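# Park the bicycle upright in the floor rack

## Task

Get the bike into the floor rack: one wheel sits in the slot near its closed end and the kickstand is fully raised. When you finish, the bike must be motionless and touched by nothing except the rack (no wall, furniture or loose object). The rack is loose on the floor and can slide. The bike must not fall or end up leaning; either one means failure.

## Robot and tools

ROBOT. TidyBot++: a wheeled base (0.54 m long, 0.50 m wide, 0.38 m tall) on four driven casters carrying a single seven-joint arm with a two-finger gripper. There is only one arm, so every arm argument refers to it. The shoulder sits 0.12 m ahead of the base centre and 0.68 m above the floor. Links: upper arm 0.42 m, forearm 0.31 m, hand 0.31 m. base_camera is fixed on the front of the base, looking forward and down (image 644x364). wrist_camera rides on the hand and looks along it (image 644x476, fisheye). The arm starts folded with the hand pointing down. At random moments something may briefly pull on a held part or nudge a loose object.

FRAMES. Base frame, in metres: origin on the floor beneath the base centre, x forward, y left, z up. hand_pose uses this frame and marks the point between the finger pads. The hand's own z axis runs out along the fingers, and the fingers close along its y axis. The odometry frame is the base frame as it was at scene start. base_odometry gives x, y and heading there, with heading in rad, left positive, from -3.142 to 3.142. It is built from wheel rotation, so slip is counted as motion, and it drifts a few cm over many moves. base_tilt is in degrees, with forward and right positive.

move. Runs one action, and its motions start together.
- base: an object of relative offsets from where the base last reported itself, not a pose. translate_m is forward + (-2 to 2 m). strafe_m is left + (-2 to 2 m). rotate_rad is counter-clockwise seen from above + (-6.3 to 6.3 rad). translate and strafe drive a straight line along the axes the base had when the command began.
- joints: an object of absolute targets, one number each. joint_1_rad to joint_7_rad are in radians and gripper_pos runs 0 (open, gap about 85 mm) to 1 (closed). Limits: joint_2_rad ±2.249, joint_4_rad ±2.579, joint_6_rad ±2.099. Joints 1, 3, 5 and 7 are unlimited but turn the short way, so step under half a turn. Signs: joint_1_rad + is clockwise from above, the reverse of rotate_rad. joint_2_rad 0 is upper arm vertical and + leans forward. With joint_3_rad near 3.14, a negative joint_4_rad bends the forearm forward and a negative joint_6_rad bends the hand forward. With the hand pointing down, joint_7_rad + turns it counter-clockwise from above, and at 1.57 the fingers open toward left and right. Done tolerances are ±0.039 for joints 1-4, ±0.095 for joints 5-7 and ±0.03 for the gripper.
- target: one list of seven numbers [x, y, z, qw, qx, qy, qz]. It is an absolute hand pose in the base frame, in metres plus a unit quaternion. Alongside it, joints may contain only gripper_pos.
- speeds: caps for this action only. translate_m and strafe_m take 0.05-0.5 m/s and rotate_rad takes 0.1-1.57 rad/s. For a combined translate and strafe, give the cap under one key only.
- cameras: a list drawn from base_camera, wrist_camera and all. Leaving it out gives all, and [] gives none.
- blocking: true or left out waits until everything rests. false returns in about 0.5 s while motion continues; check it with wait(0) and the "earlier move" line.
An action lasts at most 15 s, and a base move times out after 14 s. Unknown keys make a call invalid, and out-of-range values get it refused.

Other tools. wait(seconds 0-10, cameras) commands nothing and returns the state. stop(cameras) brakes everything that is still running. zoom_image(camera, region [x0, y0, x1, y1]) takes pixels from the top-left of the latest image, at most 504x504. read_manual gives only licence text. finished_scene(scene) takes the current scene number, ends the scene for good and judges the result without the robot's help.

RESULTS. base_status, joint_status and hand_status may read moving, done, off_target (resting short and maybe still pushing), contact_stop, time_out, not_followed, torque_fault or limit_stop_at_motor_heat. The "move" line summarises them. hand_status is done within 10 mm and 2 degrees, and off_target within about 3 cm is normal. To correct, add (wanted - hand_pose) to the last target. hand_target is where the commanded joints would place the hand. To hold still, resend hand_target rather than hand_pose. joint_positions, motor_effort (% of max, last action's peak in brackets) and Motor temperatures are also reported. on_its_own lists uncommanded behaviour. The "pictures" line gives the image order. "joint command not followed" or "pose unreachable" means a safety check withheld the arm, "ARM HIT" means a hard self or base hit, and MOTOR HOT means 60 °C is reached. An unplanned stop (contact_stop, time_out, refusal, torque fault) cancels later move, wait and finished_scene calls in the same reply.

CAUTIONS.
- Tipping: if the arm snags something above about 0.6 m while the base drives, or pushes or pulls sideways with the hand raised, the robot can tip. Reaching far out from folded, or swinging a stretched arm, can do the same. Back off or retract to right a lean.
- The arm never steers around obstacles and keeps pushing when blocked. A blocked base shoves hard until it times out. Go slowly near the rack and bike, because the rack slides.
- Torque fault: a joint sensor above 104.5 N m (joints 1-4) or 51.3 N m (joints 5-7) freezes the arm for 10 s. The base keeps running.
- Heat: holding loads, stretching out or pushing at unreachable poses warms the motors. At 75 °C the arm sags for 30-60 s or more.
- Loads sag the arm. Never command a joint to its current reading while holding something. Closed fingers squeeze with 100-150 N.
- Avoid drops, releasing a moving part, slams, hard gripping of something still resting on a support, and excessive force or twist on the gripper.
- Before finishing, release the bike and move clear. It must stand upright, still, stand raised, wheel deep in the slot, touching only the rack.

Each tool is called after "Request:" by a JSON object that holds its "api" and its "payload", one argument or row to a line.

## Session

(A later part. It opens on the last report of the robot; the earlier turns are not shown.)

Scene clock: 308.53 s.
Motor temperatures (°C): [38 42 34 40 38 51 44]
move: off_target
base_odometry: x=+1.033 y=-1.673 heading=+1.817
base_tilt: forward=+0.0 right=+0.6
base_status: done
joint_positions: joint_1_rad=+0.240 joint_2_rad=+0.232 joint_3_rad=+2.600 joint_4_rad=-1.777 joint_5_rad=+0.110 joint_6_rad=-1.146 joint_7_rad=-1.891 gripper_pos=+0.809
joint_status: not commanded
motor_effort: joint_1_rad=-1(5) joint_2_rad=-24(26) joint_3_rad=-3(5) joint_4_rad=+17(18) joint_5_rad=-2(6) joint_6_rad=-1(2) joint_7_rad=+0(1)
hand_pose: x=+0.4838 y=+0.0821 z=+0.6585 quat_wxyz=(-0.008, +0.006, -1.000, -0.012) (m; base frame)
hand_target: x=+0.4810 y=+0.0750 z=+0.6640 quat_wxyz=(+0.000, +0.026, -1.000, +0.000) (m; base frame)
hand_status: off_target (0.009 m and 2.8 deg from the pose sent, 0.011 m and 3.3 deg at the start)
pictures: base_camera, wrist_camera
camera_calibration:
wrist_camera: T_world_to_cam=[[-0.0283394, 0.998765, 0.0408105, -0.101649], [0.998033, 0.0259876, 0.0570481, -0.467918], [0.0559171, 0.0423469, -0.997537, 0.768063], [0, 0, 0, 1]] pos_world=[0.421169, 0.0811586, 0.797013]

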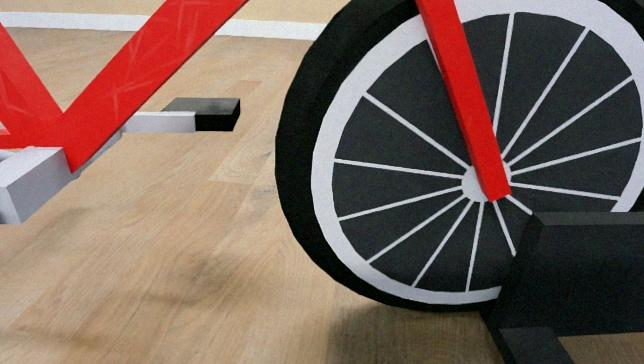

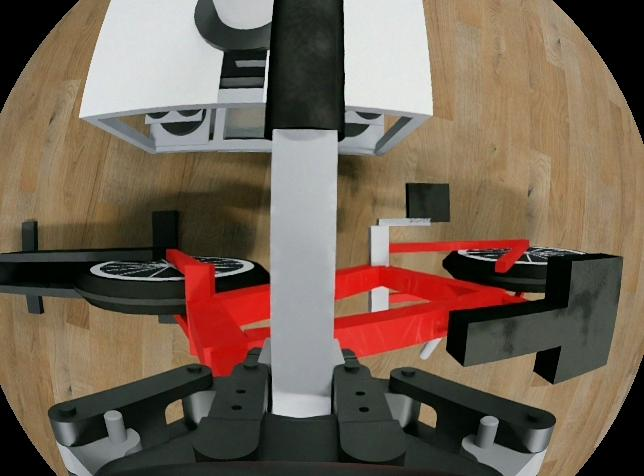

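Request:
{"api": "move", "payload": {
  "base": {"strafe_m":-0.05},
  "speeds": {"strafe_m":0.1},
  "target": [0.481, 0.075, 0.672, 0, 0.026, -1.0, 0]
}}

Request:
{"api": "zoom_image", "payload": {
  "camera": "wrist_camera",
  "region": [0, 150, 300, 400]
}}

Scene clock: 309.87 s.
Motor temperatures (°C): [38 42 34 40 38 51 44]
move: off_target
base_odometry: x=+1.081 y=-1.660 heading=+1.817
base_tilt: forward=+0.0 right=+0.6
base_status: done
joint_positions: joint_1_rad=+0.222 joint_2_rad=+0.235 joint_3_rad=+2.626 joint_4_rad=-1.768 joint_5_rad=+0.109 joint_6_rad=-1.165 joint_7_rad=-1.877 gripper_pos=+0.809
joint_status: not commanded
motor_effort: joint_1_rad=+1(4) joint_2_rad=-27(29) joint_3_rad=-1(6) joint_4_rad=+19(20) joint_5_rad=-1(6) joint_6_rad=-2(3) joint_7_rad=+0(1)
hand_pose: x=+0.4826 y=+0.0781 z=+0.6590 quat_wxyz=(-0.001, +0.009, -1.000, -0.008) (m; base frame)
hand_target: x=+0.4810 y=+0.0750 z=+0.6720 quat_wxyz=(+0.000, +0.026, -1.000, +0.000) (m; base frame)
hand_status: off_target (0.013 m and 2.2 deg from the pose sent, 0.016 m and 2.8 deg at the start)
pictures: base_camera, wrist_camera
camera_calibration:
wrist_camera: T_world_to_cam=[[-0.0327492, 0.998925, 0.0328183, -0.0902747], [0.998572, 0.0313156, 0.0432832, -0.458295], [0.0422089, 0.034189, -0.998524, 0.776695], [0, 0, 0, 1]] pos_world=[0.4219, 0.077975, 0.798347]

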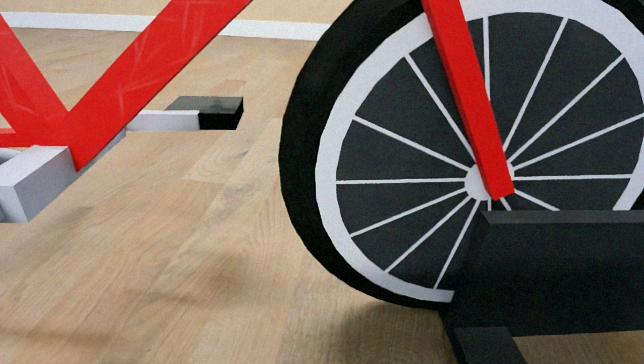

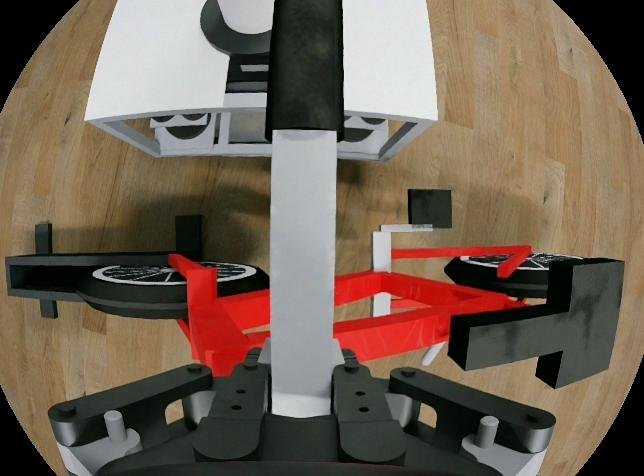

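Scaled by 1.680.

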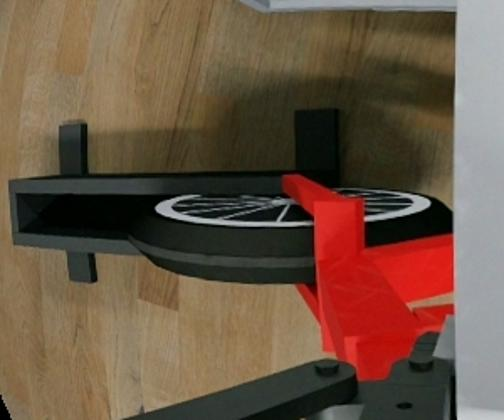

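Request:
{"api": "move", "payload": {
  "base": {"strafe_m":-0.05},
  "speeds": {"strafe_m":0.1},
  "target": [0.483, 0.075, 0.675, 0, 0.026, -1.0, 0]
}}

Request:
{"api": "zoom_image", "payload": {
  "camera": "wrist_camera",
  "region": [0, 150, 300, 400]
}}

Scene clock: 311.20 s.
Motor temperatures (°C): [38 42 34 40 38 51 44]
move: off_target
base_odometry: x=+1.130 y=-1.648 heading=+1.816
base_tilt: forward=+0.0 right=+0.6
base_status: done
joint_positions: joint_1_rad=+0.229 joint_2_rad=+0.243 joint_3_rad=+2.624 joint_4_rad=-1.758 joint_5_rad=+0.110 joint_6_rad=-1.175 joint_7_rad=-1.871 gripper_pos=+0.809
joint_status: not commanded
motor_effort: joint_1_rad=+0(4) joint_2_rad=-27(32) joint_3_rad=-2(6) joint_4_rad=+19(22) joint_5_rad=-1(7) joint_6_rad=-2(3) joint_7_rad=-1(2)
hand_pose: x=+0.4841 y=+0.0761 z=+0.6592 quat_wxyz=(+0.003, +0.009, -1.000, -0.008) (m; base frame)
hand_target: x=+0.4830 y=+0.0750 z=+0.6750 quat_wxyz=(+0.000, +0.026, -1.000, +0.000) (m; base frame)
hand_status: off_target (0.016 m and 2.2 deg from the pose sent, 0.016 m and 2.2 deg at the start)
pictures: base_camera, wrist_camera
camera_calibration:
wrist_camera: T_world_to_cam=[[-0.0333136, 0.998862, 0.0341437, -0.0888329], [0.998852, 0.0320982, 0.0355479, -0.454764], [0.0344115, 0.0352887, -0.998785, 0.78075], [0, 0, 0, 1]] pos_world=[0.424416, 0.0757772, 0.799001]

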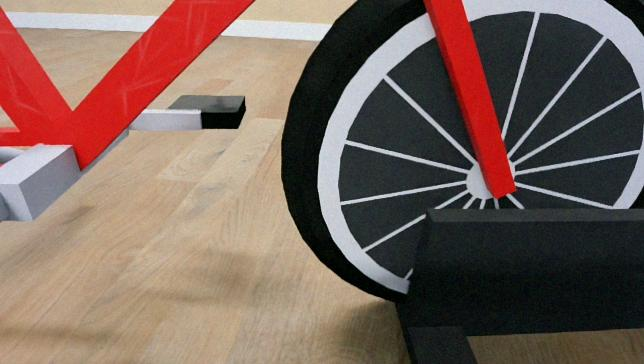

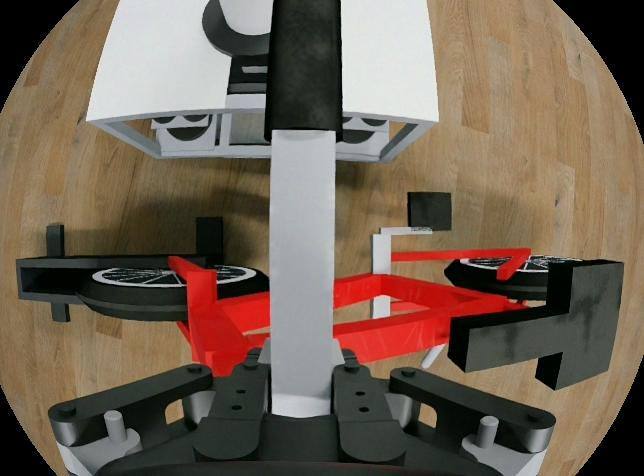

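Scaled by 1.680.

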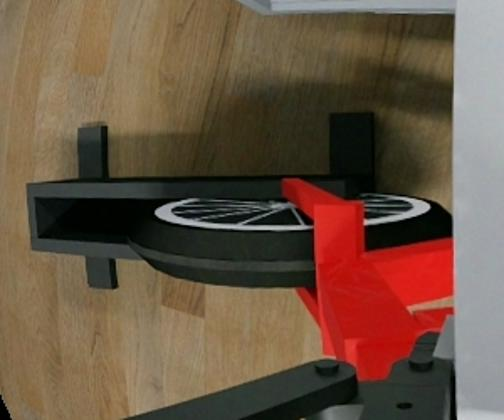

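Request:
{"api": "move", "payload": {
  "base": {"strafe_m":-0.08},
  "speeds": {"strafe_m":0.12},
  "target": [0.487, 0.076, 0.672, 0, 0.026, -1.0, 0]
}}

Request:
{"api": "zoom_image", "payload": {
  "camera": "wrist_camera",
  "region": [0, 150, 300, 400]
}}

Scene clock: 312.73 s.
Motor temperatures (°C): [38 42 34 40 38 51 44]
move: off_target
base_odometry: x=+1.208 y=-1.629 heading=+1.816
base_tilt: forward=+0.0 right=+0.6
base_status: done
joint_positions: joint_1_rad=+0.241 joint_2_rad=+0.252 joint_3_rad=+2.602 joint_4_rad=-1.751 joint_5_rad=+0.112 joint_6_rad=-1.176 joint_7_rad=-1.871 gripper_pos=+0.809
joint_status: not commanded
motor_effort: joint_1_rad=+0(6) joint_2_rad=-27(29) joint_3_rad=-3(7) joint_4_rad=+19(20) joint_5_rad=-3(7) joint_6_rad=-2(4) joint_7_rad=-1(1)
hand_pose: x=+0.4861 y=+0.0797 z=+0.6592 quat_wxyz=(+0.003, +0.014, -1.000, -0.012) (m; base frame)
hand_target: x=+0.4870 y=+0.0760 z=+0.6720 quat_wxyz=(+0.000, +0.026, -1.000, +0.000) (m; base frame)
hand_status: off_target (0.013 m and 2.0 deg from the pose sent, 0.013 m and 2.2 deg at the start)
pictures: base_camera, wrist_camera
camera_calibration:
wrist_camera: T_world_to_cam=[[-0.0423634, 0.998243, 0.0414292, -0.0927592], [0.998526, 0.0408949, 0.0356728, -0.457559], [0.0339158, 0.0428794, -0.998504, 0.780071], [0, 0, 0, 1]] pos_world=[0.426498, 0.0778591, 0.799069]

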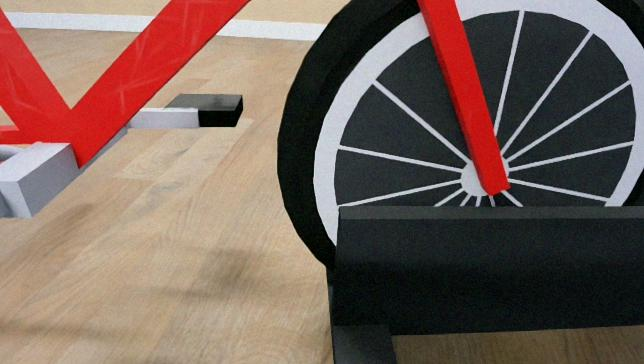

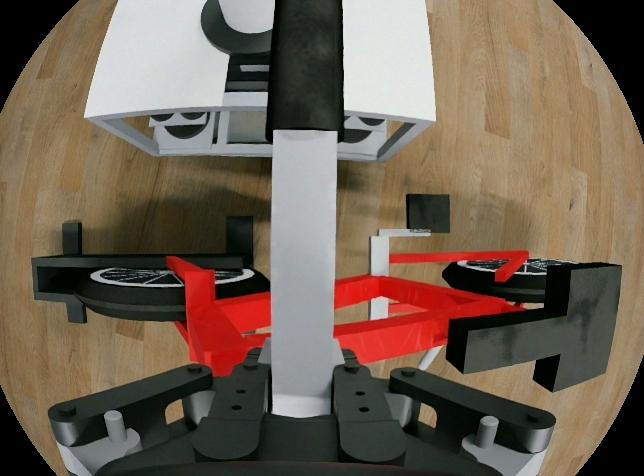

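Scaled by 1.680.

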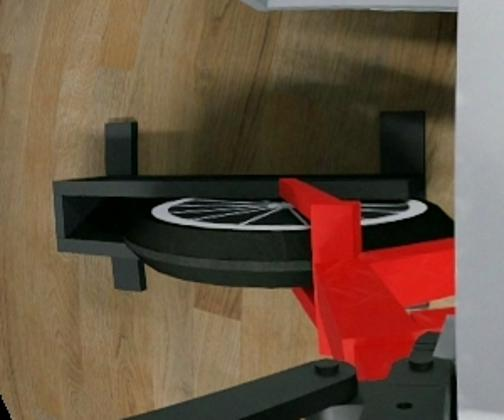

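Request:
{"api": "move", "payload": {
  "base": {"strafe_m":-0.10},
  "speeds": {"strafe_m":0.12},
  "target": [0.490, 0.074, 0.670, 0, 0.03, -1.0, 0]
}}

Request:
{"api": "zoom_image", "payload": {
  "camera": "wrist_camera",
  "region": [0, 150, 300, 400]
}}

Scene clock: 316.63 s.
Motor temperatures (°C): [38 42 34 40 38 51 44]
move: off_target
base_odometry: x=+1.305 y=-1.605 heading=+1.815
base_tilt: forward=+0.0 right=+0.6
base_status: done
joint_positions: joint_1_rad=+0.255 joint_2_rad=+0.260 joint_3_rad=+2.585 joint_4_rad=-1.744 joint_5_rad=+0.117 joint_6_rad=-1.176 joint_7_rad=-1.871 gripper_pos=+0.809
joint_status: not commanded
motor_effort: joint_1_rad=+0(7) joint_2_rad=-26(29) joint_3_rad=-3(7) joint_4_rad=+19(21) joint_5_rad=-4(7) joint_6_rad=-2(4) joint_7_rad=-1(1)
hand_pose: x=+0.4886 y=+0.0803 z=+0.6591 quat_wxyz=(+0.003, +0.016, -1.000, -0.014) (m; base frame)
hand_target: x=+0.4900 y=+0.0740 z=+0.6700 quat_wxyz=(+0.000, +0.030, -1.000, +0.000) (m; base frame)
hand_status: off_target (0.013 m and 2.3 deg from the pose sent, 0.013 m and 2.3 deg at the start)
pictures: base_camera, wrist_camera
camera_calibration:
wrist_camera: T_world_to_cam=[[-0.0462898, 0.997891, 0.0455132, -0.093996], [0.998338, 0.0446479, 0.0364527, -0.460779], [0.0343437, 0.0471249, -0.998298, 0.779135], [0, 0, 0, 1]] pos_world=[0.428904, 0.0776539, 0.798884]

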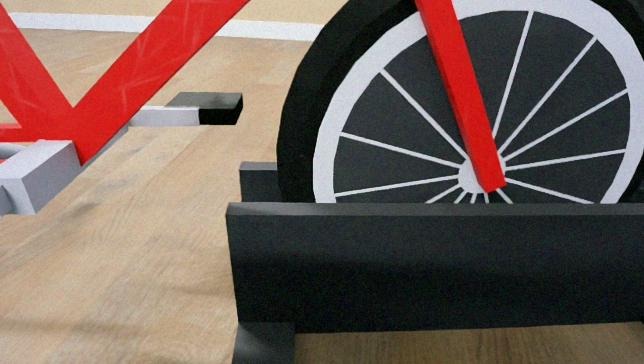

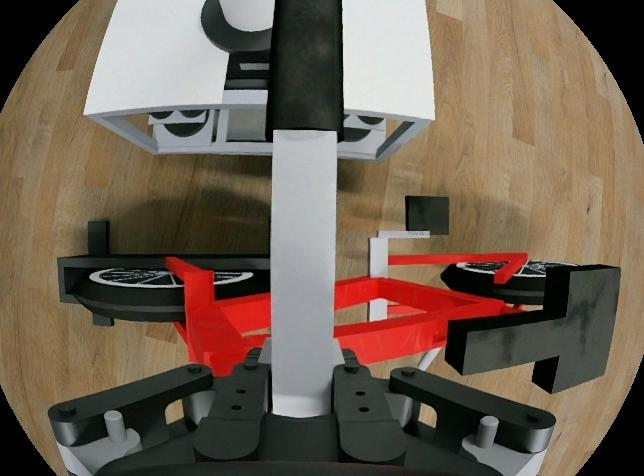

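Scaled by 1.680.

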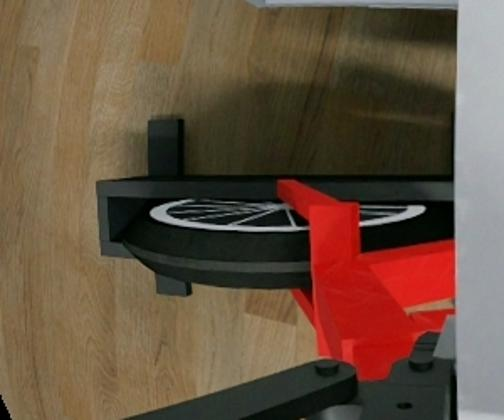

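Request:
{"api": "move", "payload": {
  "base": {"strafe_m":-0.07},
  "speeds": {"strafe_m":0.1},
  "target": [0.491, 0.074, 0.668, 0, 0.03, -1.0, 0]
}}

Request:
{"api": "zoom_image", "payload": {
  "camera": "wrist_camera",
  "region": [0, 150, 300, 400]
}}

Scene clock: 318.13 s.
Motor temperatures (°C): [38 42 34 40 38 51 44]
move: off_target
base_odometry: x=+1.373 y=-1.588 heading=+1.814
base_tilt: forward=+0.0 right=+0.6
base_status: done
joint_positions: joint_1_rad=+0.262 joint_2_rad=+0.263 joint_3_rad=+2.572 joint_4_rad=-1.743 joint_5_rad=+0.120 joint_6_rad=-1.176 joint_7_rad=-1.871 gripper_pos=+0.809
joint_status: not commanded
motor_effort: joint_1_rad=+0(5) joint_2_rad=-26(28) joint_3_rad=-3(7) joint_4_rad=+18(20) joint_5_rad=-2(7) joint_6_rad=-2(4) joint_7_rad=+0(1)
hand_pose: x=+0.4890 y=+0.0815 z=+0.6590 quat_wxyz=(+0.003, +0.019, -1.000, -0.015) (m; base frame)
hand_target: x=+0.4910 y=+0.0740 z=+0.6680 quat_wxyz=(+0.000, +0.030, -1.000, +0.000) (m; base frame)
hand_status: off_target (0.012 m and 2.1 deg from the pose sent, 0.011 m and 2.3 deg at the start)
pictures: base_camera, wrist_camera
camera_calibration:
wrist_camera: T_world_to_cam=[[-0.052486, 0.997519, 0.0469074, -0.0930288], [0.998038, 0.0507913, 0.0366181, -0.461668], [0.0341448, 0.0487373, -0.998228, 0.77887], [0, 0, 0, 1]] pos_world=[0.429285, 0.0782868, 0.798759]

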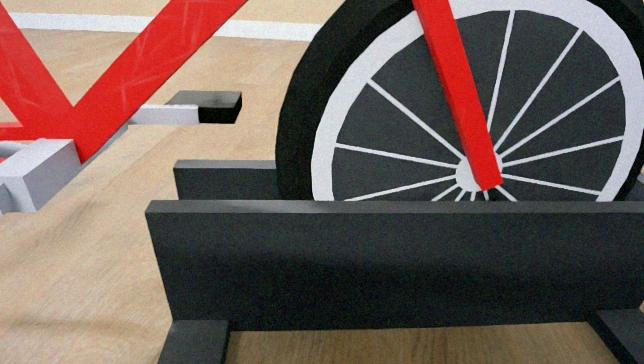

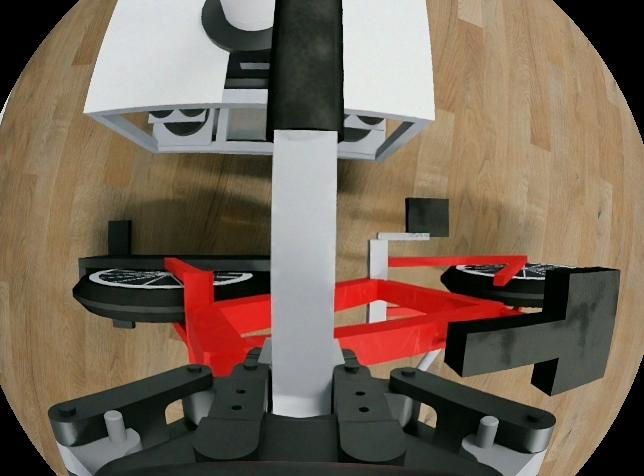

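Scaled by 1.680.

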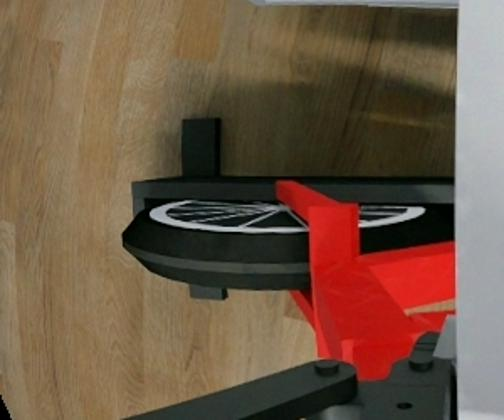

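Request:
{"api": "move", "payload": {
  "base": {"strafe_m":-0.03},
  "speeds": {"strafe_m":0.08},
  "target": [0.491, 0.074, 0.668, 0, 0.03, -1.0, 0]
}}

Request:
{"api": "move", "payload": {
  "base": {"strafe_m":-0.03},
  "speeds": {"strafe_m":0.08},
  "target": [0.491, 0.074, 0.668, 0, 0.03, -1.0, 0]
}}

Scene clock: 319.37 s.
Motor temperatures (°C): [38 42 34 40 38 51 44]
move: off_target
base_odometry: x=+1.402 y=-1.581 heading=+1.814
base_tilt: forward=+0.0 right=+0.6
base_status: done
joint_positions: joint_1_rad=+0.262 joint_2_rad=+0.267 joint_3_rad=+2.569 joint_4_rad=-1.737 joint_5_rad=+0.126 joint_6_rad=-1.176 joint_7_rad=-1.871 gripper_pos=+0.809
joint_status: not commanded
motor_effort: joint_1_rad=+0(4) joint_2_rad=-28(30) joint_3_rad=-3(6) joint_4_rad=+19(21) joint_5_rad=-2(6) joint_6_rad=-3(4) joint_7_rad=+0(1)
hand_pose: x=+0.4914 y=+0.0813 z=+0.6591 quat_wxyz=(+0.001, +0.021, -1.000, -0.014) (m; base frame)
hand_target: x=+0.4910 y=+0.0740 z=+0.6680 quat_wxyz=(+0.000, +0.030, -1.000, +0.000) (m; base frame)
hand_status: off_target (0.012 m and 1.9 deg from the pose sent, 0.012 m and 2.1 deg at the start)
pictures: base_camera, wrist_camera
camera_calibration:
wrist_camera: T_world_to_cam=[[-0.0561008, 0.997396, 0.0453195, -0.089888], [0.997749, 0.0543344, 0.0393115, -0.466044], [0.0367468, 0.0474229, -0.998199, 0.777781], [0, 0, 0, 1]] pos_world=[0.431371, 0.0780916, 0.798774]

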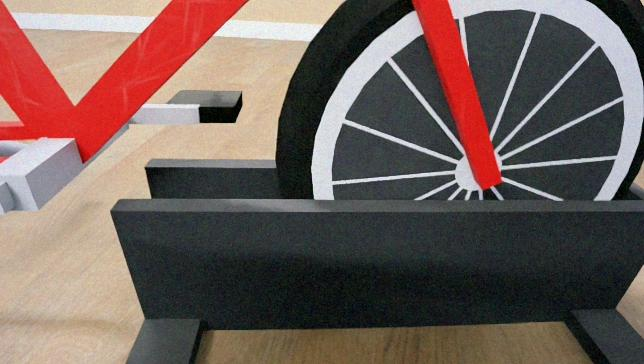

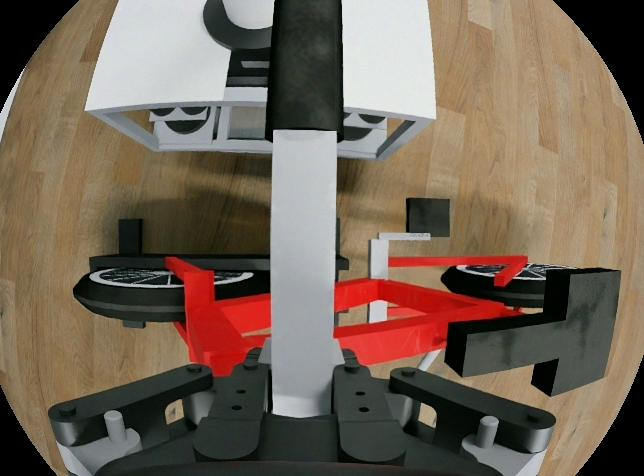

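Scene clock: 320.27 s.
Motor temperatures (°C): [38 42 34 40 38 51 44]
move: off_target
base_odometry: x=+1.431 y=-1.574 heading=+1.813
base_tilt: forward=+0.0 right=+0.6
base_status: done
joint_positions: joint_1_rad=+0.234 joint_2_rad=+0.271 joint_3_rad=+2.541 joint_4_rad=-1.738 joint_5_rad=+0.115 joint_6_rad=-1.176 joint_7_rad=-1.871 gripper_pos=+0.809
joint_status: not commanded
motor_effort: joint_1_rad=+5(8) joint_2_rad=-27(31) joint_3_rad=+1(5) joint_4_rad=+19(23) joint_5_rad=+5(10) joint_6_rad=-3(5) joint_7_rad=+2(2)
hand_pose: x=+0.4845 y=+0.1053 z=+0.6594 quat_wxyz=(+0.005, +0.047, -0.999, -0.023) (m; base frame)
hand_target: x=+0.4910 y=+0.0740 z=+0.6680 quat_wxyz=(+0.000, +0.030, -1.000, +0.000) (m; base frame)
hand_status: off_target (0.033 m and 3.3 deg from the pose sent, 0.012 m and 1.9 deg at the start)
pictures: base_camera, wrist_camera
camera_calibration:
wrist_camera: T_world_to_cam=[[-0.10771, 0.992157, 0.0634275, -0.100601], [0.993793, 0.105662, 0.0348131, -0.46099], [0.0278382, 0.0667835, -0.997379, 0.778859], [0, 0, 0, 1]] pos_world=[0.425611, 0.0965065, 0.799248]

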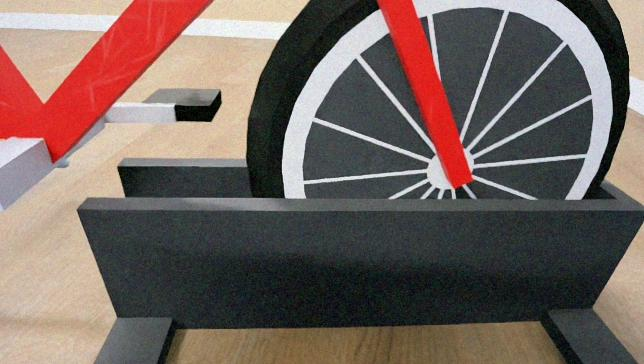

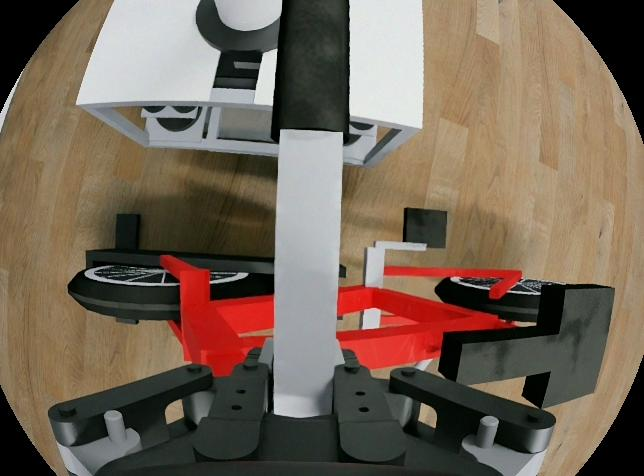

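Request:
{"api": "move", "payload": {
  "base": {"strafe_m":0.025},
  "speeds": {"strafe_m":0.1}
}}

Scene clock: 321.33 s.
Motor temperatures (°C): [38 42 34 40 38 51 44]
move: done
base_odometry: x=+1.407 y=-1.580 heading=+1.814
base_tilt: forward=+0.0 right=+0.6
base_status: done
joint_positions: joint_1_rad=+0.255 joint_2_rad=+0.271 joint_3_rad=+2.560 joint_4_rad=-1.735 joint_5_rad=+0.131 joint_6_rad=-1.177 joint_7_rad=-1.871 gripper_pos=+0.809
joint_status: not commanded
motor_effort: joint_1_rad=+0(5) joint_2_rad=-25(28) joint_3_rad=-2(5) joint_4_rad=+17(21) joint_5_rad=-2(5) joint_6_rad=-1(3) joint_7_rad=+0(2)
hand_pose: x=+0.4912 y=+0.0863 z=+0.6591 quat_wxyz=(+0.001, +0.030, -0.999, -0.013) (m; base frame)
hand_target: x=+0.4910 y=+0.0740 z=+0.6680 quat_wxyz=(+0.000, +0.030, -1.000, +0.000) (m; base frame)
hand_status: not commanded
pictures: base_camera, wrist_camera
camera_calibration:
wrist_camera: T_world_to_cam=[[-0.0741491, 0.996253, 0.0445213, -0.0853498], [0.996586, 0.0724002, 0.0396892, -0.467293], [0.0363171, 0.0473122, -0.99822, 0.777783], [0, 0, 0, 1]] pos_world=[0.431122, 0.0820635, 0.798744]

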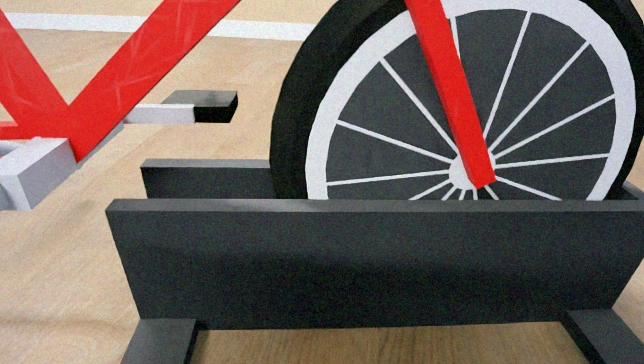

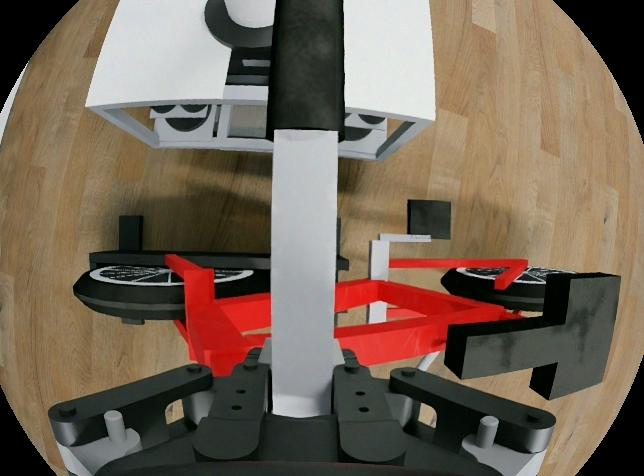

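Request:
{"api": "move", "payload": {
  "target": [0.520, 0.080, 0.662, 0, 0.03, -1.0, 0]
}}

Scene clock: 322.33 s.
Motor temperatures (°C): [38 42 34 40 38 51 44]
move: off_target
base_odometry: x=+1.407 y=-1.580 heading=+1.814
base_tilt: forward=+0.0 right=+0.6
base_status: not commanded
joint_positions: joint_1_rad=+0.273 joint_2_rad=+0.345 joint_3_rad=+2.503 joint_4_rad=-1.654 joint_5_rad=+0.170 joint_6_rad=-1.191 joint_7_rad=-1.898 gripper_pos=+0.809
joint_status: not commanded
motor_effort: joint_1_rad=-1(1) joint_2_rad=-27(28) joint_3_rad=-5(5) joint_4_rad=+18(19) joint_5_rad=-3(4) joint_6_rad=+0(2) joint_7_rad=+2(2)
hand_pose: x=+0.5196 y=+0.0959 z=+0.6596 quat_wxyz=(-0.003, +0.035, -0.999, -0.025) (m; base frame)
hand_target: x=+0.5200 y=+0.0800 z=+0.6620 quat_wxyz=(+0.000, +0.030, -1.000, +0.000) (m; base frame)
hand_status: off_target (0.016 m and 2.9 deg from the pose sent, 0.030 m and 1.5 deg at the start)
pictures: base_camera, wrist_camera
camera_calibration:
wrist_camera: T_world_to_cam=[[-0.0847047, 0.994201, 0.0662536, -0.101535], [0.99547, 0.0815571, 0.0488562, -0.502675], [0.0431694, 0.0700919, -0.996606, 0.769984], [0, 0, 0, 1]] pos_world=[0.458558, 0.0879731, 0.798657]

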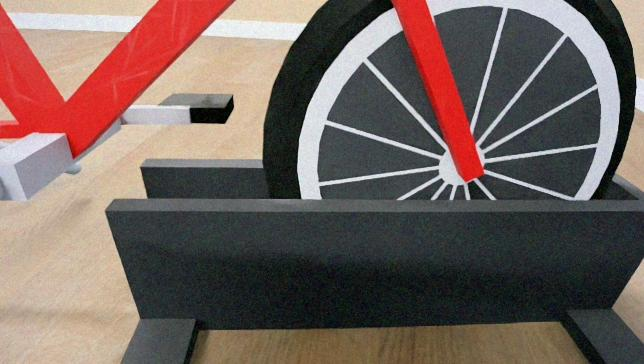

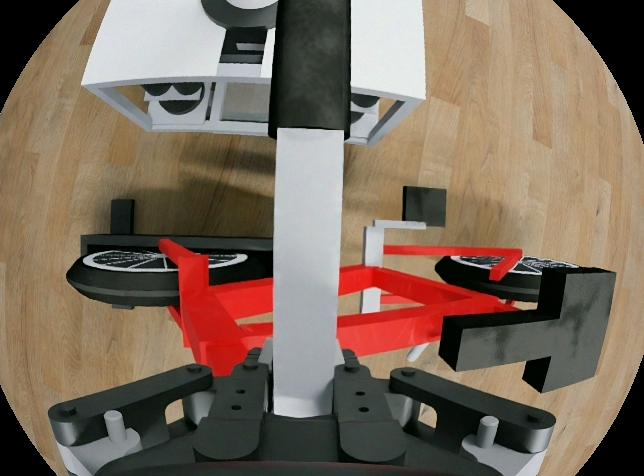

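Request:
{"api": "move", "payload": {
  "target": [0.535, 0.062, 0.660, 0, 0.03, -1.0, 0]
}}

Scene clock: 323.13 s.
Motor temperatures (°C): [38 42 34 40 38 51 44]
move: off_target
base_odometry: x=+1.407 y=-1.580 heading=+1.814
base_tilt: forward=+0.0 right=+0.6
base_status: not commanded
joint_positions: joint_1_rad=+0.299 joint_2_rad=+0.370 joint_3_rad=+2.479 joint_4_rad=-1.630 joint_5_rad=+0.173 joint_6_rad=-1.198 joint_7_rad=-1.901 gripper_pos=+0.809
joint_status: not commanded
motor_effort: joint_1_rad=+3(3) joint_2_rad=-26(27) joint_3_rad=-2(5) joint_4_rad=+18(19) joint_5_rad=+0(3) joint_6_rad=+1(1) joint_7_rad=+4(4)
hand_pose: x=+0.5278 y=+0.0954 z=+0.6595 quat_wxyz=(-0.001, +0.029, -0.999, -0.034) (m; base frame)
hand_target: x=+0.5350 y=+0.0620 z=+0.6600 quat_wxyz=(+0.000, +0.030, -1.000, +0.000) (m; base frame)
hand_status: off_target (0.034 m and 3.8 deg from the pose sent, 0.037 m and 2.9 deg at the start)
pictures: base_camera, wrist_camera
camera_calibration:
wrist_camera: T_world_to_cam=[[-0.073802, 0.993694, 0.0844084, -0.117969], [0.996472, 0.0700869, 0.0461647, -0.508485], [0.0399576, 0.0875176, -0.995361, 0.768751], [0, 0, 0, 1]] pos_world=[0.467267, 0.0855842, 0.798617]

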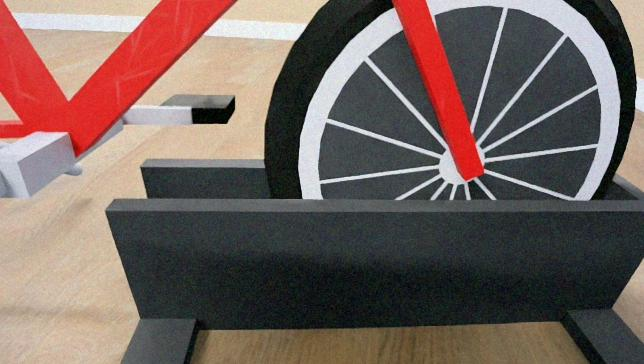

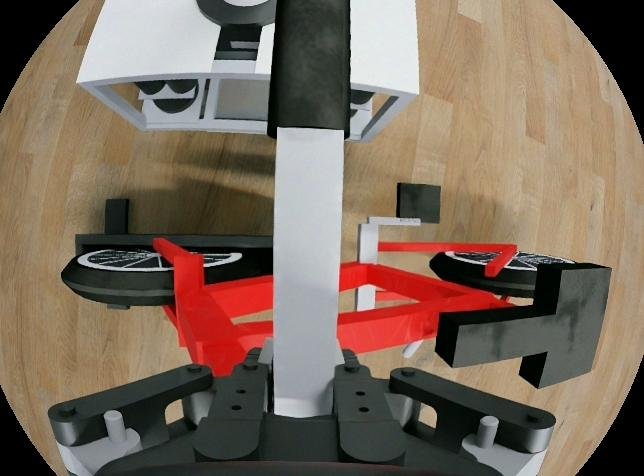

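Request:
{"api": "zoom_image", "payload": {
  "camera": "base_camera",
  "region": [394, 60, 644, 260]
}}

Request:
{"api": "zoom_image", "payload": {
  "camera": "base_camera",
  "region": [0, 80, 250, 260]
}}

Request:
{"api": "zoom_image", "payload": {
  "camera": "wrist_camera",
  "region": [30, 180, 280, 380]
}}

Scaled by 2.016.

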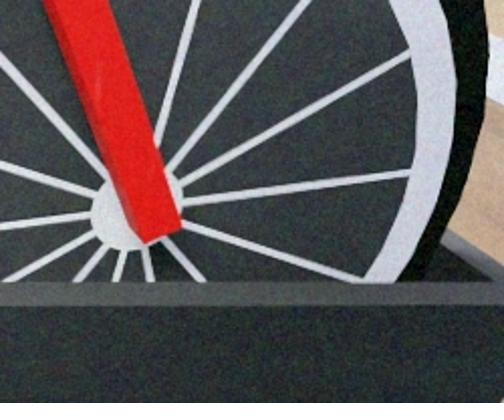

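Scaled by 2.016.

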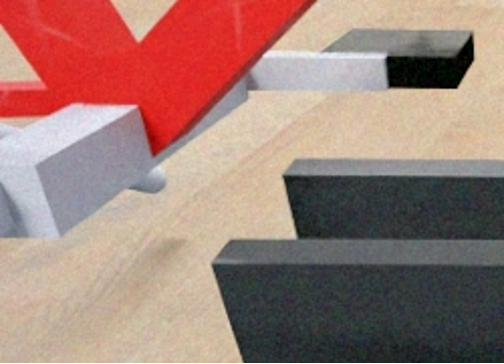

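Scaled by 2.016.

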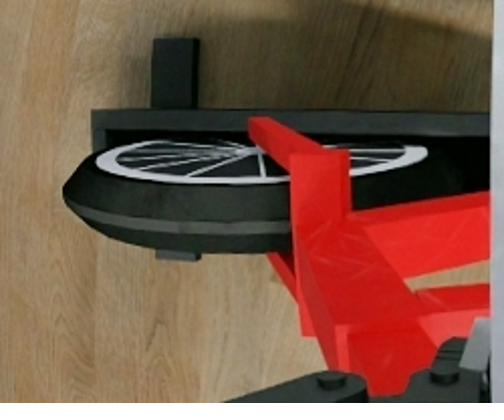

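Request:
{"api": "move", "payload": {
  "target": [0.533, 0.076, 0.656, 0, 0.02, -1.0, 0],
  "cameras": []
}}

Request:
{"api": "move", "payload": {
  "joints": {"gripper_pos":0.6}
}}

Scene clock: 324.03 s.
Motor temperatures (°C): [38 42 34 40 38 51 44]
move: off_target
base_odometry: x=+1.407 y=-1.580 heading=+1.814
base_tilt: forward=+0.0 right=+0.6
base_status: not commanded
joint_positions: joint_1_rad=+0.296 joint_2_rad=+0.372 joint_3_rad=+2.469 joint_4_rad=-1.630 joint_5_rad=+0.190 joint_6_rad=-1.198 joint_7_rad=-1.929 gripper_pos=+0.809
joint_status: not commanded
motor_effort: joint_1_rad=+1(3) joint_2_rad=-25(26) joint_3_rad=-3(3) joint_4_rad=+17(18) joint_5_rad=-1(2) joint_6_rad=+1(1) joint_7_rad=+0(4)
hand_pose: x=+0.5285 y=+0.0959 z=+0.6593 quat_wxyz=(-0.003, +0.024, -0.999, -0.028) (m; base frame)
hand_target: x=+0.5330 y=+0.0760 z=+0.6560 quat_wxyz=(+0.000, +0.020, -1.000, +0.000) (m; base frame)
hand_status: off_target (0.021 m and 3.3 deg from the pose sent, 0.020 m and 4.0 deg at the start)
pictures: none
No camera images: "cameras" was empty.

Scene clock: 324.73 s.
Motor temperatures (°C): [38 42 34 40 38 51 44]
move: done
base_odometry: x=+1.407 y=-1.580 heading=+1.814
base_tilt: forward=+0.0 right=+0.6
base_status: not commanded
joint_positions: joint_1_rad=+0.296 joint_2_rad=+0.373 joint_3_rad=+2.469 joint_4_rad=-1.625 joint_5_rad=+0.192 joint_6_rad=-1.198 joint_7_rad=-1.929 gripper_pos=+0.600
joint_status: all done
motor_effort: joint_1_rad=+0(2) joint_2_rad=-24(27) joint_3_rad=-4(5) joint_4_rad=+16(17) joint_5_rad=-2(3) joint_6_rad=+0(1) joint_7_rad=+1(1)
hand_pose: x=+0.5305 y=+0.0958 z=+0.6603 quat_wxyz=(-0.005, +0.024, -0.999, -0.028) (m; base frame)
hand_target: x=+0.5330 y=+0.0760 z=+0.6560 quat_wxyz=(+0.000, +0.020, -1.000, +0.000) (m; base frame)
hand_status: not commanded
pictures: base_camera, wrist_camera
camera_calibration:
wrist_camera: T_world_to_cam=[[-0.0641853, 0.995264, 0.0729996, -0.115931], [0.996735, 0.0603454, 0.0536457, -0.515327], [0.0489865, 0.0762045, -0.995888, 0.766082], [0, 0, 0, 1]] pos_world=[0.468676, 0.088101, 0.79904]

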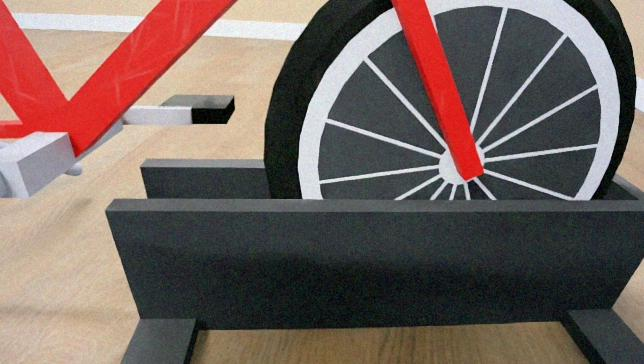

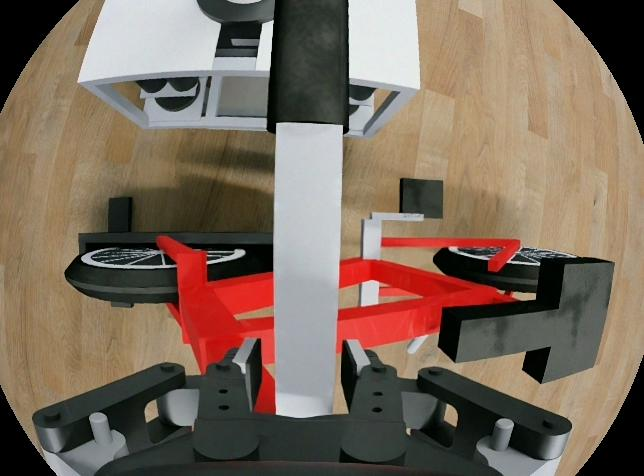

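Request:
{"api": "move", "payload": {
  "target": [0.525, 0.078, 0.70, 0, 0.02, -1.0, 0],
  "joints": {"gripper_pos":0.4},
  "cameras": ["wrist_camera"]
}}

Request:
{"api": "move", "payload": {
  "target": [0.48, 0.078, 0.76, 0, 0.02, -1.0, 0]
}}

Scene clock: 325.70 s.
Motor temperatures (°C): [38 42 34 40 38 51 44]
move: off_target
base_odometry: x=+1.407 y=-1.580 heading=+1.814
base_tilt: forward=+0.0 right=+0.6
base_status: not commanded
joint_positions: joint_1_rad=+0.272 joint_2_rad=+0.333 joint_3_rad=+2.522 joint_4_rad=-1.547 joint_5_rad=+0.192 joint_6_rad=-1.296 joint_7_rad=-1.923 gripper_pos=+0.400
joint_status: all done
motor_effort: joint_1_rad=+0(1) joint_2_rad=-24(27) joint_3_rad=-3(4) joint_4_rad=+16(17) joint_5_rad=-1(2) joint_6_rad=+0(0) joint_7_rad=+0(1)
hand_pose: x=+0.5363 y=+0.0785 z=+0.6940 quat_wxyz=(-0.013, +0.008, -1.000, -0.007) (m; base frame)
hand_target: x=+0.5250 y=+0.0780 z=+0.7000 quat_wxyz=(+0.000, +0.020, -1.000, +0.000) (m; base frame)
hand_status: off_target (0.013 m and 2.2 deg from the pose sent, 0.044 m and 3.3 deg at the start)
pictures: wrist_camera
camera_calibration:
wrist_camera: T_world_to_cam=[[-0.031465, 0.999005, 0.0316079, -0.0899701], [0.997351, 0.0293067, 0.06657, -0.528788], [0.0655774, 0.0336188, -0.997281, 0.796016], [0, 0, 0, 1]] pos_world=[0.472355, 0.0786165, 0.831896]

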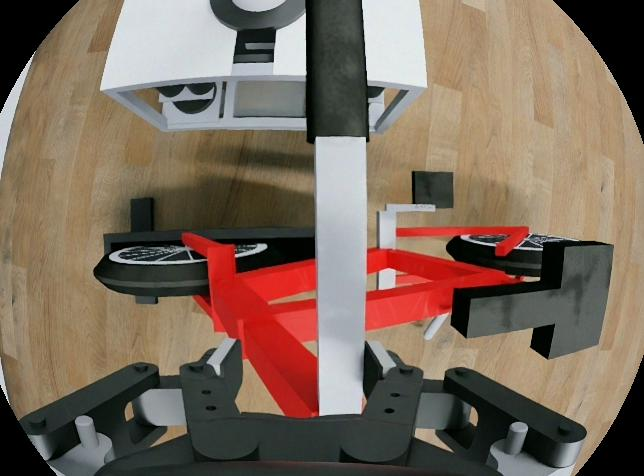

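Scene clock: 326.97 s.
Motor temperatures (°C): [38 42 34 40 38 51 44]
move: off_target
base_odometry: x=+1.407 y=-1.580 heading=+1.814
base_tilt: forward=+0.0 right=+0.6
base_status: not commanded
joint_positions: joint_1_rad=+0.121 joint_2_rad=+0.169 joint_3_rad=+2.755 joint_4_rad=-1.524 joint_5_rad=+0.125 joint_6_rad=-1.439 joint_7_rad=-1.846 gripper_pos=+0.400
joint_status: not commanded
motor_effort: joint_1_rad=+0(2) joint_2_rad=-21(26) joint_3_rad=-1(4) joint_4_rad=+17(17) joint_5_rad=-1(2) joint_6_rad=+0(2) joint_7_rad=+0(1)
hand_pose: x=+0.4975 y=+0.0586 z=+0.7526 quat_wxyz=(-0.019, +0.000, -0.999, +0.027) (m; base frame)
hand_target: x=+0.4800 y=+0.0780 z=+0.7600 quat_wxyz=(+0.000, +0.020, -1.000, +0.000) (m; base frame)
hand_status: off_target (0.027 m and 4.4 deg from the pose sent, 0.087 m and 2.2 deg at the start)
pictures: base_camera, wrist_camera
camera_calibration:
wrist_camera: T_world_to_cam=[[-0.0144859, 0.999246, -0.0360282, -0.0307009], [0.996767, 0.0172793, 0.0784714, -0.501319], [0.0790347, -0.034775, -0.996265, 0.85423], [0, 0, 0, 1]] pos_world=[0.43174, 0.069046, 0.889272]

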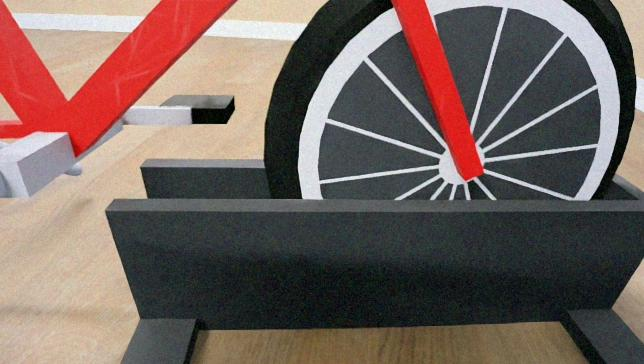

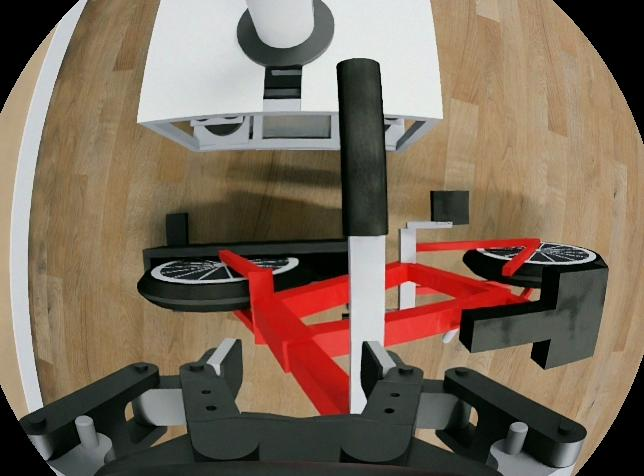

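Request:
{"api": "move", "payload": {
  "base": {"translate_m":-0.3},
  "cameras": ["base_camera"]
}}

Request:
{"api": "move", "payload": {
  "base": {"strafe_m":1.25},
  "target": [0.42, 0.0, 0.70, 0, 0.707, -0.707, 0],
  "cameras": ["base_camera"]
}}

Scene clock: 329.77 s.
Motor temperatures (°C): [38 42 34 40 38 51 44]
move: done
base_odometry: x=+1.479 y=-1.871 heading=+1.814
base_tilt: forward=+0.0 right=+0.6
base_status: done
joint_positions: joint_1_rad=+0.119 joint_2_rad=+0.159 joint_3_rad=+2.756 joint_4_rad=-1.523 joint_5_rad=+0.123 joint_6_rad=-1.447 joint_7_rad=-1.845 gripper_pos=+0.400
joint_status: not commanded
motor_effort: joint_1_rad=+0(1) joint_2_rad=-21(25) joint_3_rad=-1(2) joint_4_rad=+17(18) joint_5_rad=-1(2) joint_6_rad=+0(1) joint_7_rad=+1(1)
hand_pose: x=+0.4948 y=+0.0592 z=+0.7561 quat_wxyz=(-0.020, +0.000, -0.999, +0.027) (m; base frame)
hand_target: x=+0.4800 y=+0.0780 z=+0.7600 quat_wxyz=(+0.000, +0.020, -1.000, +0.000) (m; base frame)
hand_status: not commanded
pictures: base_camera

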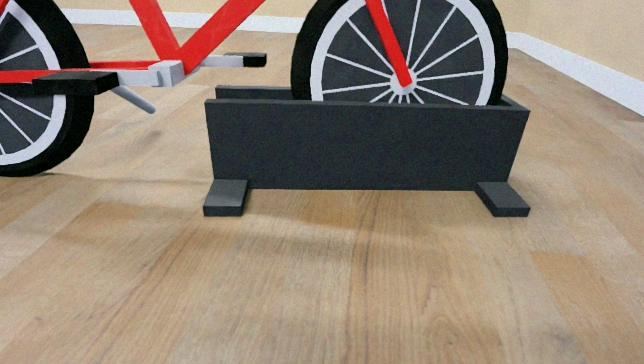

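Scene clock: 333.57 s.
Motor temperatures (°C): [38 41 34 40 38 51 44]
move: off_target
base_odometry: x=+0.266 y=-2.172 heading=+1.815
base_tilt: forward=+0.0 right=+0.6
base_status: done
joint_positions: joint_1_rad=-0.001 joint_2_rad=+0.024 joint_3_rad=+3.147 joint_4_rad=-1.854 joint_5_rad=+0.065 joint_6_rad=-1.320 joint_7_rad=-0.040 gripper_pos=+0.400
joint_status: not commanded
motor_effort: joint_1_rad=+0(2) joint_2_rad=-16(21) joint_3_rad=+0(2) joint_4_rad=+16(17) joint_5_rad=-2(2) joint_6_rad=-1(1) joint_7_rad=+1(1)
hand_pose: x=+0.4112 y=-0.0194 z=+0.6970 quat_wxyz=(+0.042, +0.697, -0.716, +0.003) (m; base frame)
hand_target: x=+0.4200 y=+0.0000 z=+0.7000 quat_wxyz=(+0.000, +0.707, -0.707, +0.000) (m; base frame)
hand_status: off_target (0.022 m and 5.1 deg from the pose sent, 0.111 m and 90.0 deg at the start)
pictures: base_camera

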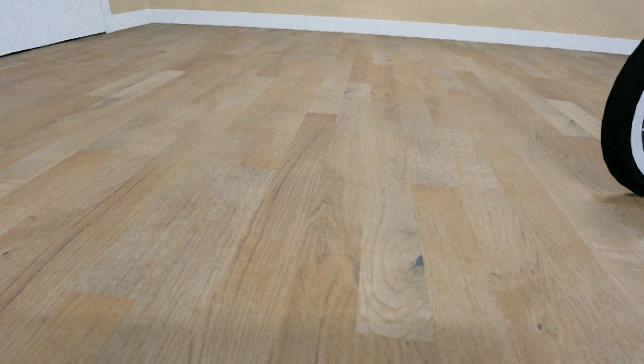

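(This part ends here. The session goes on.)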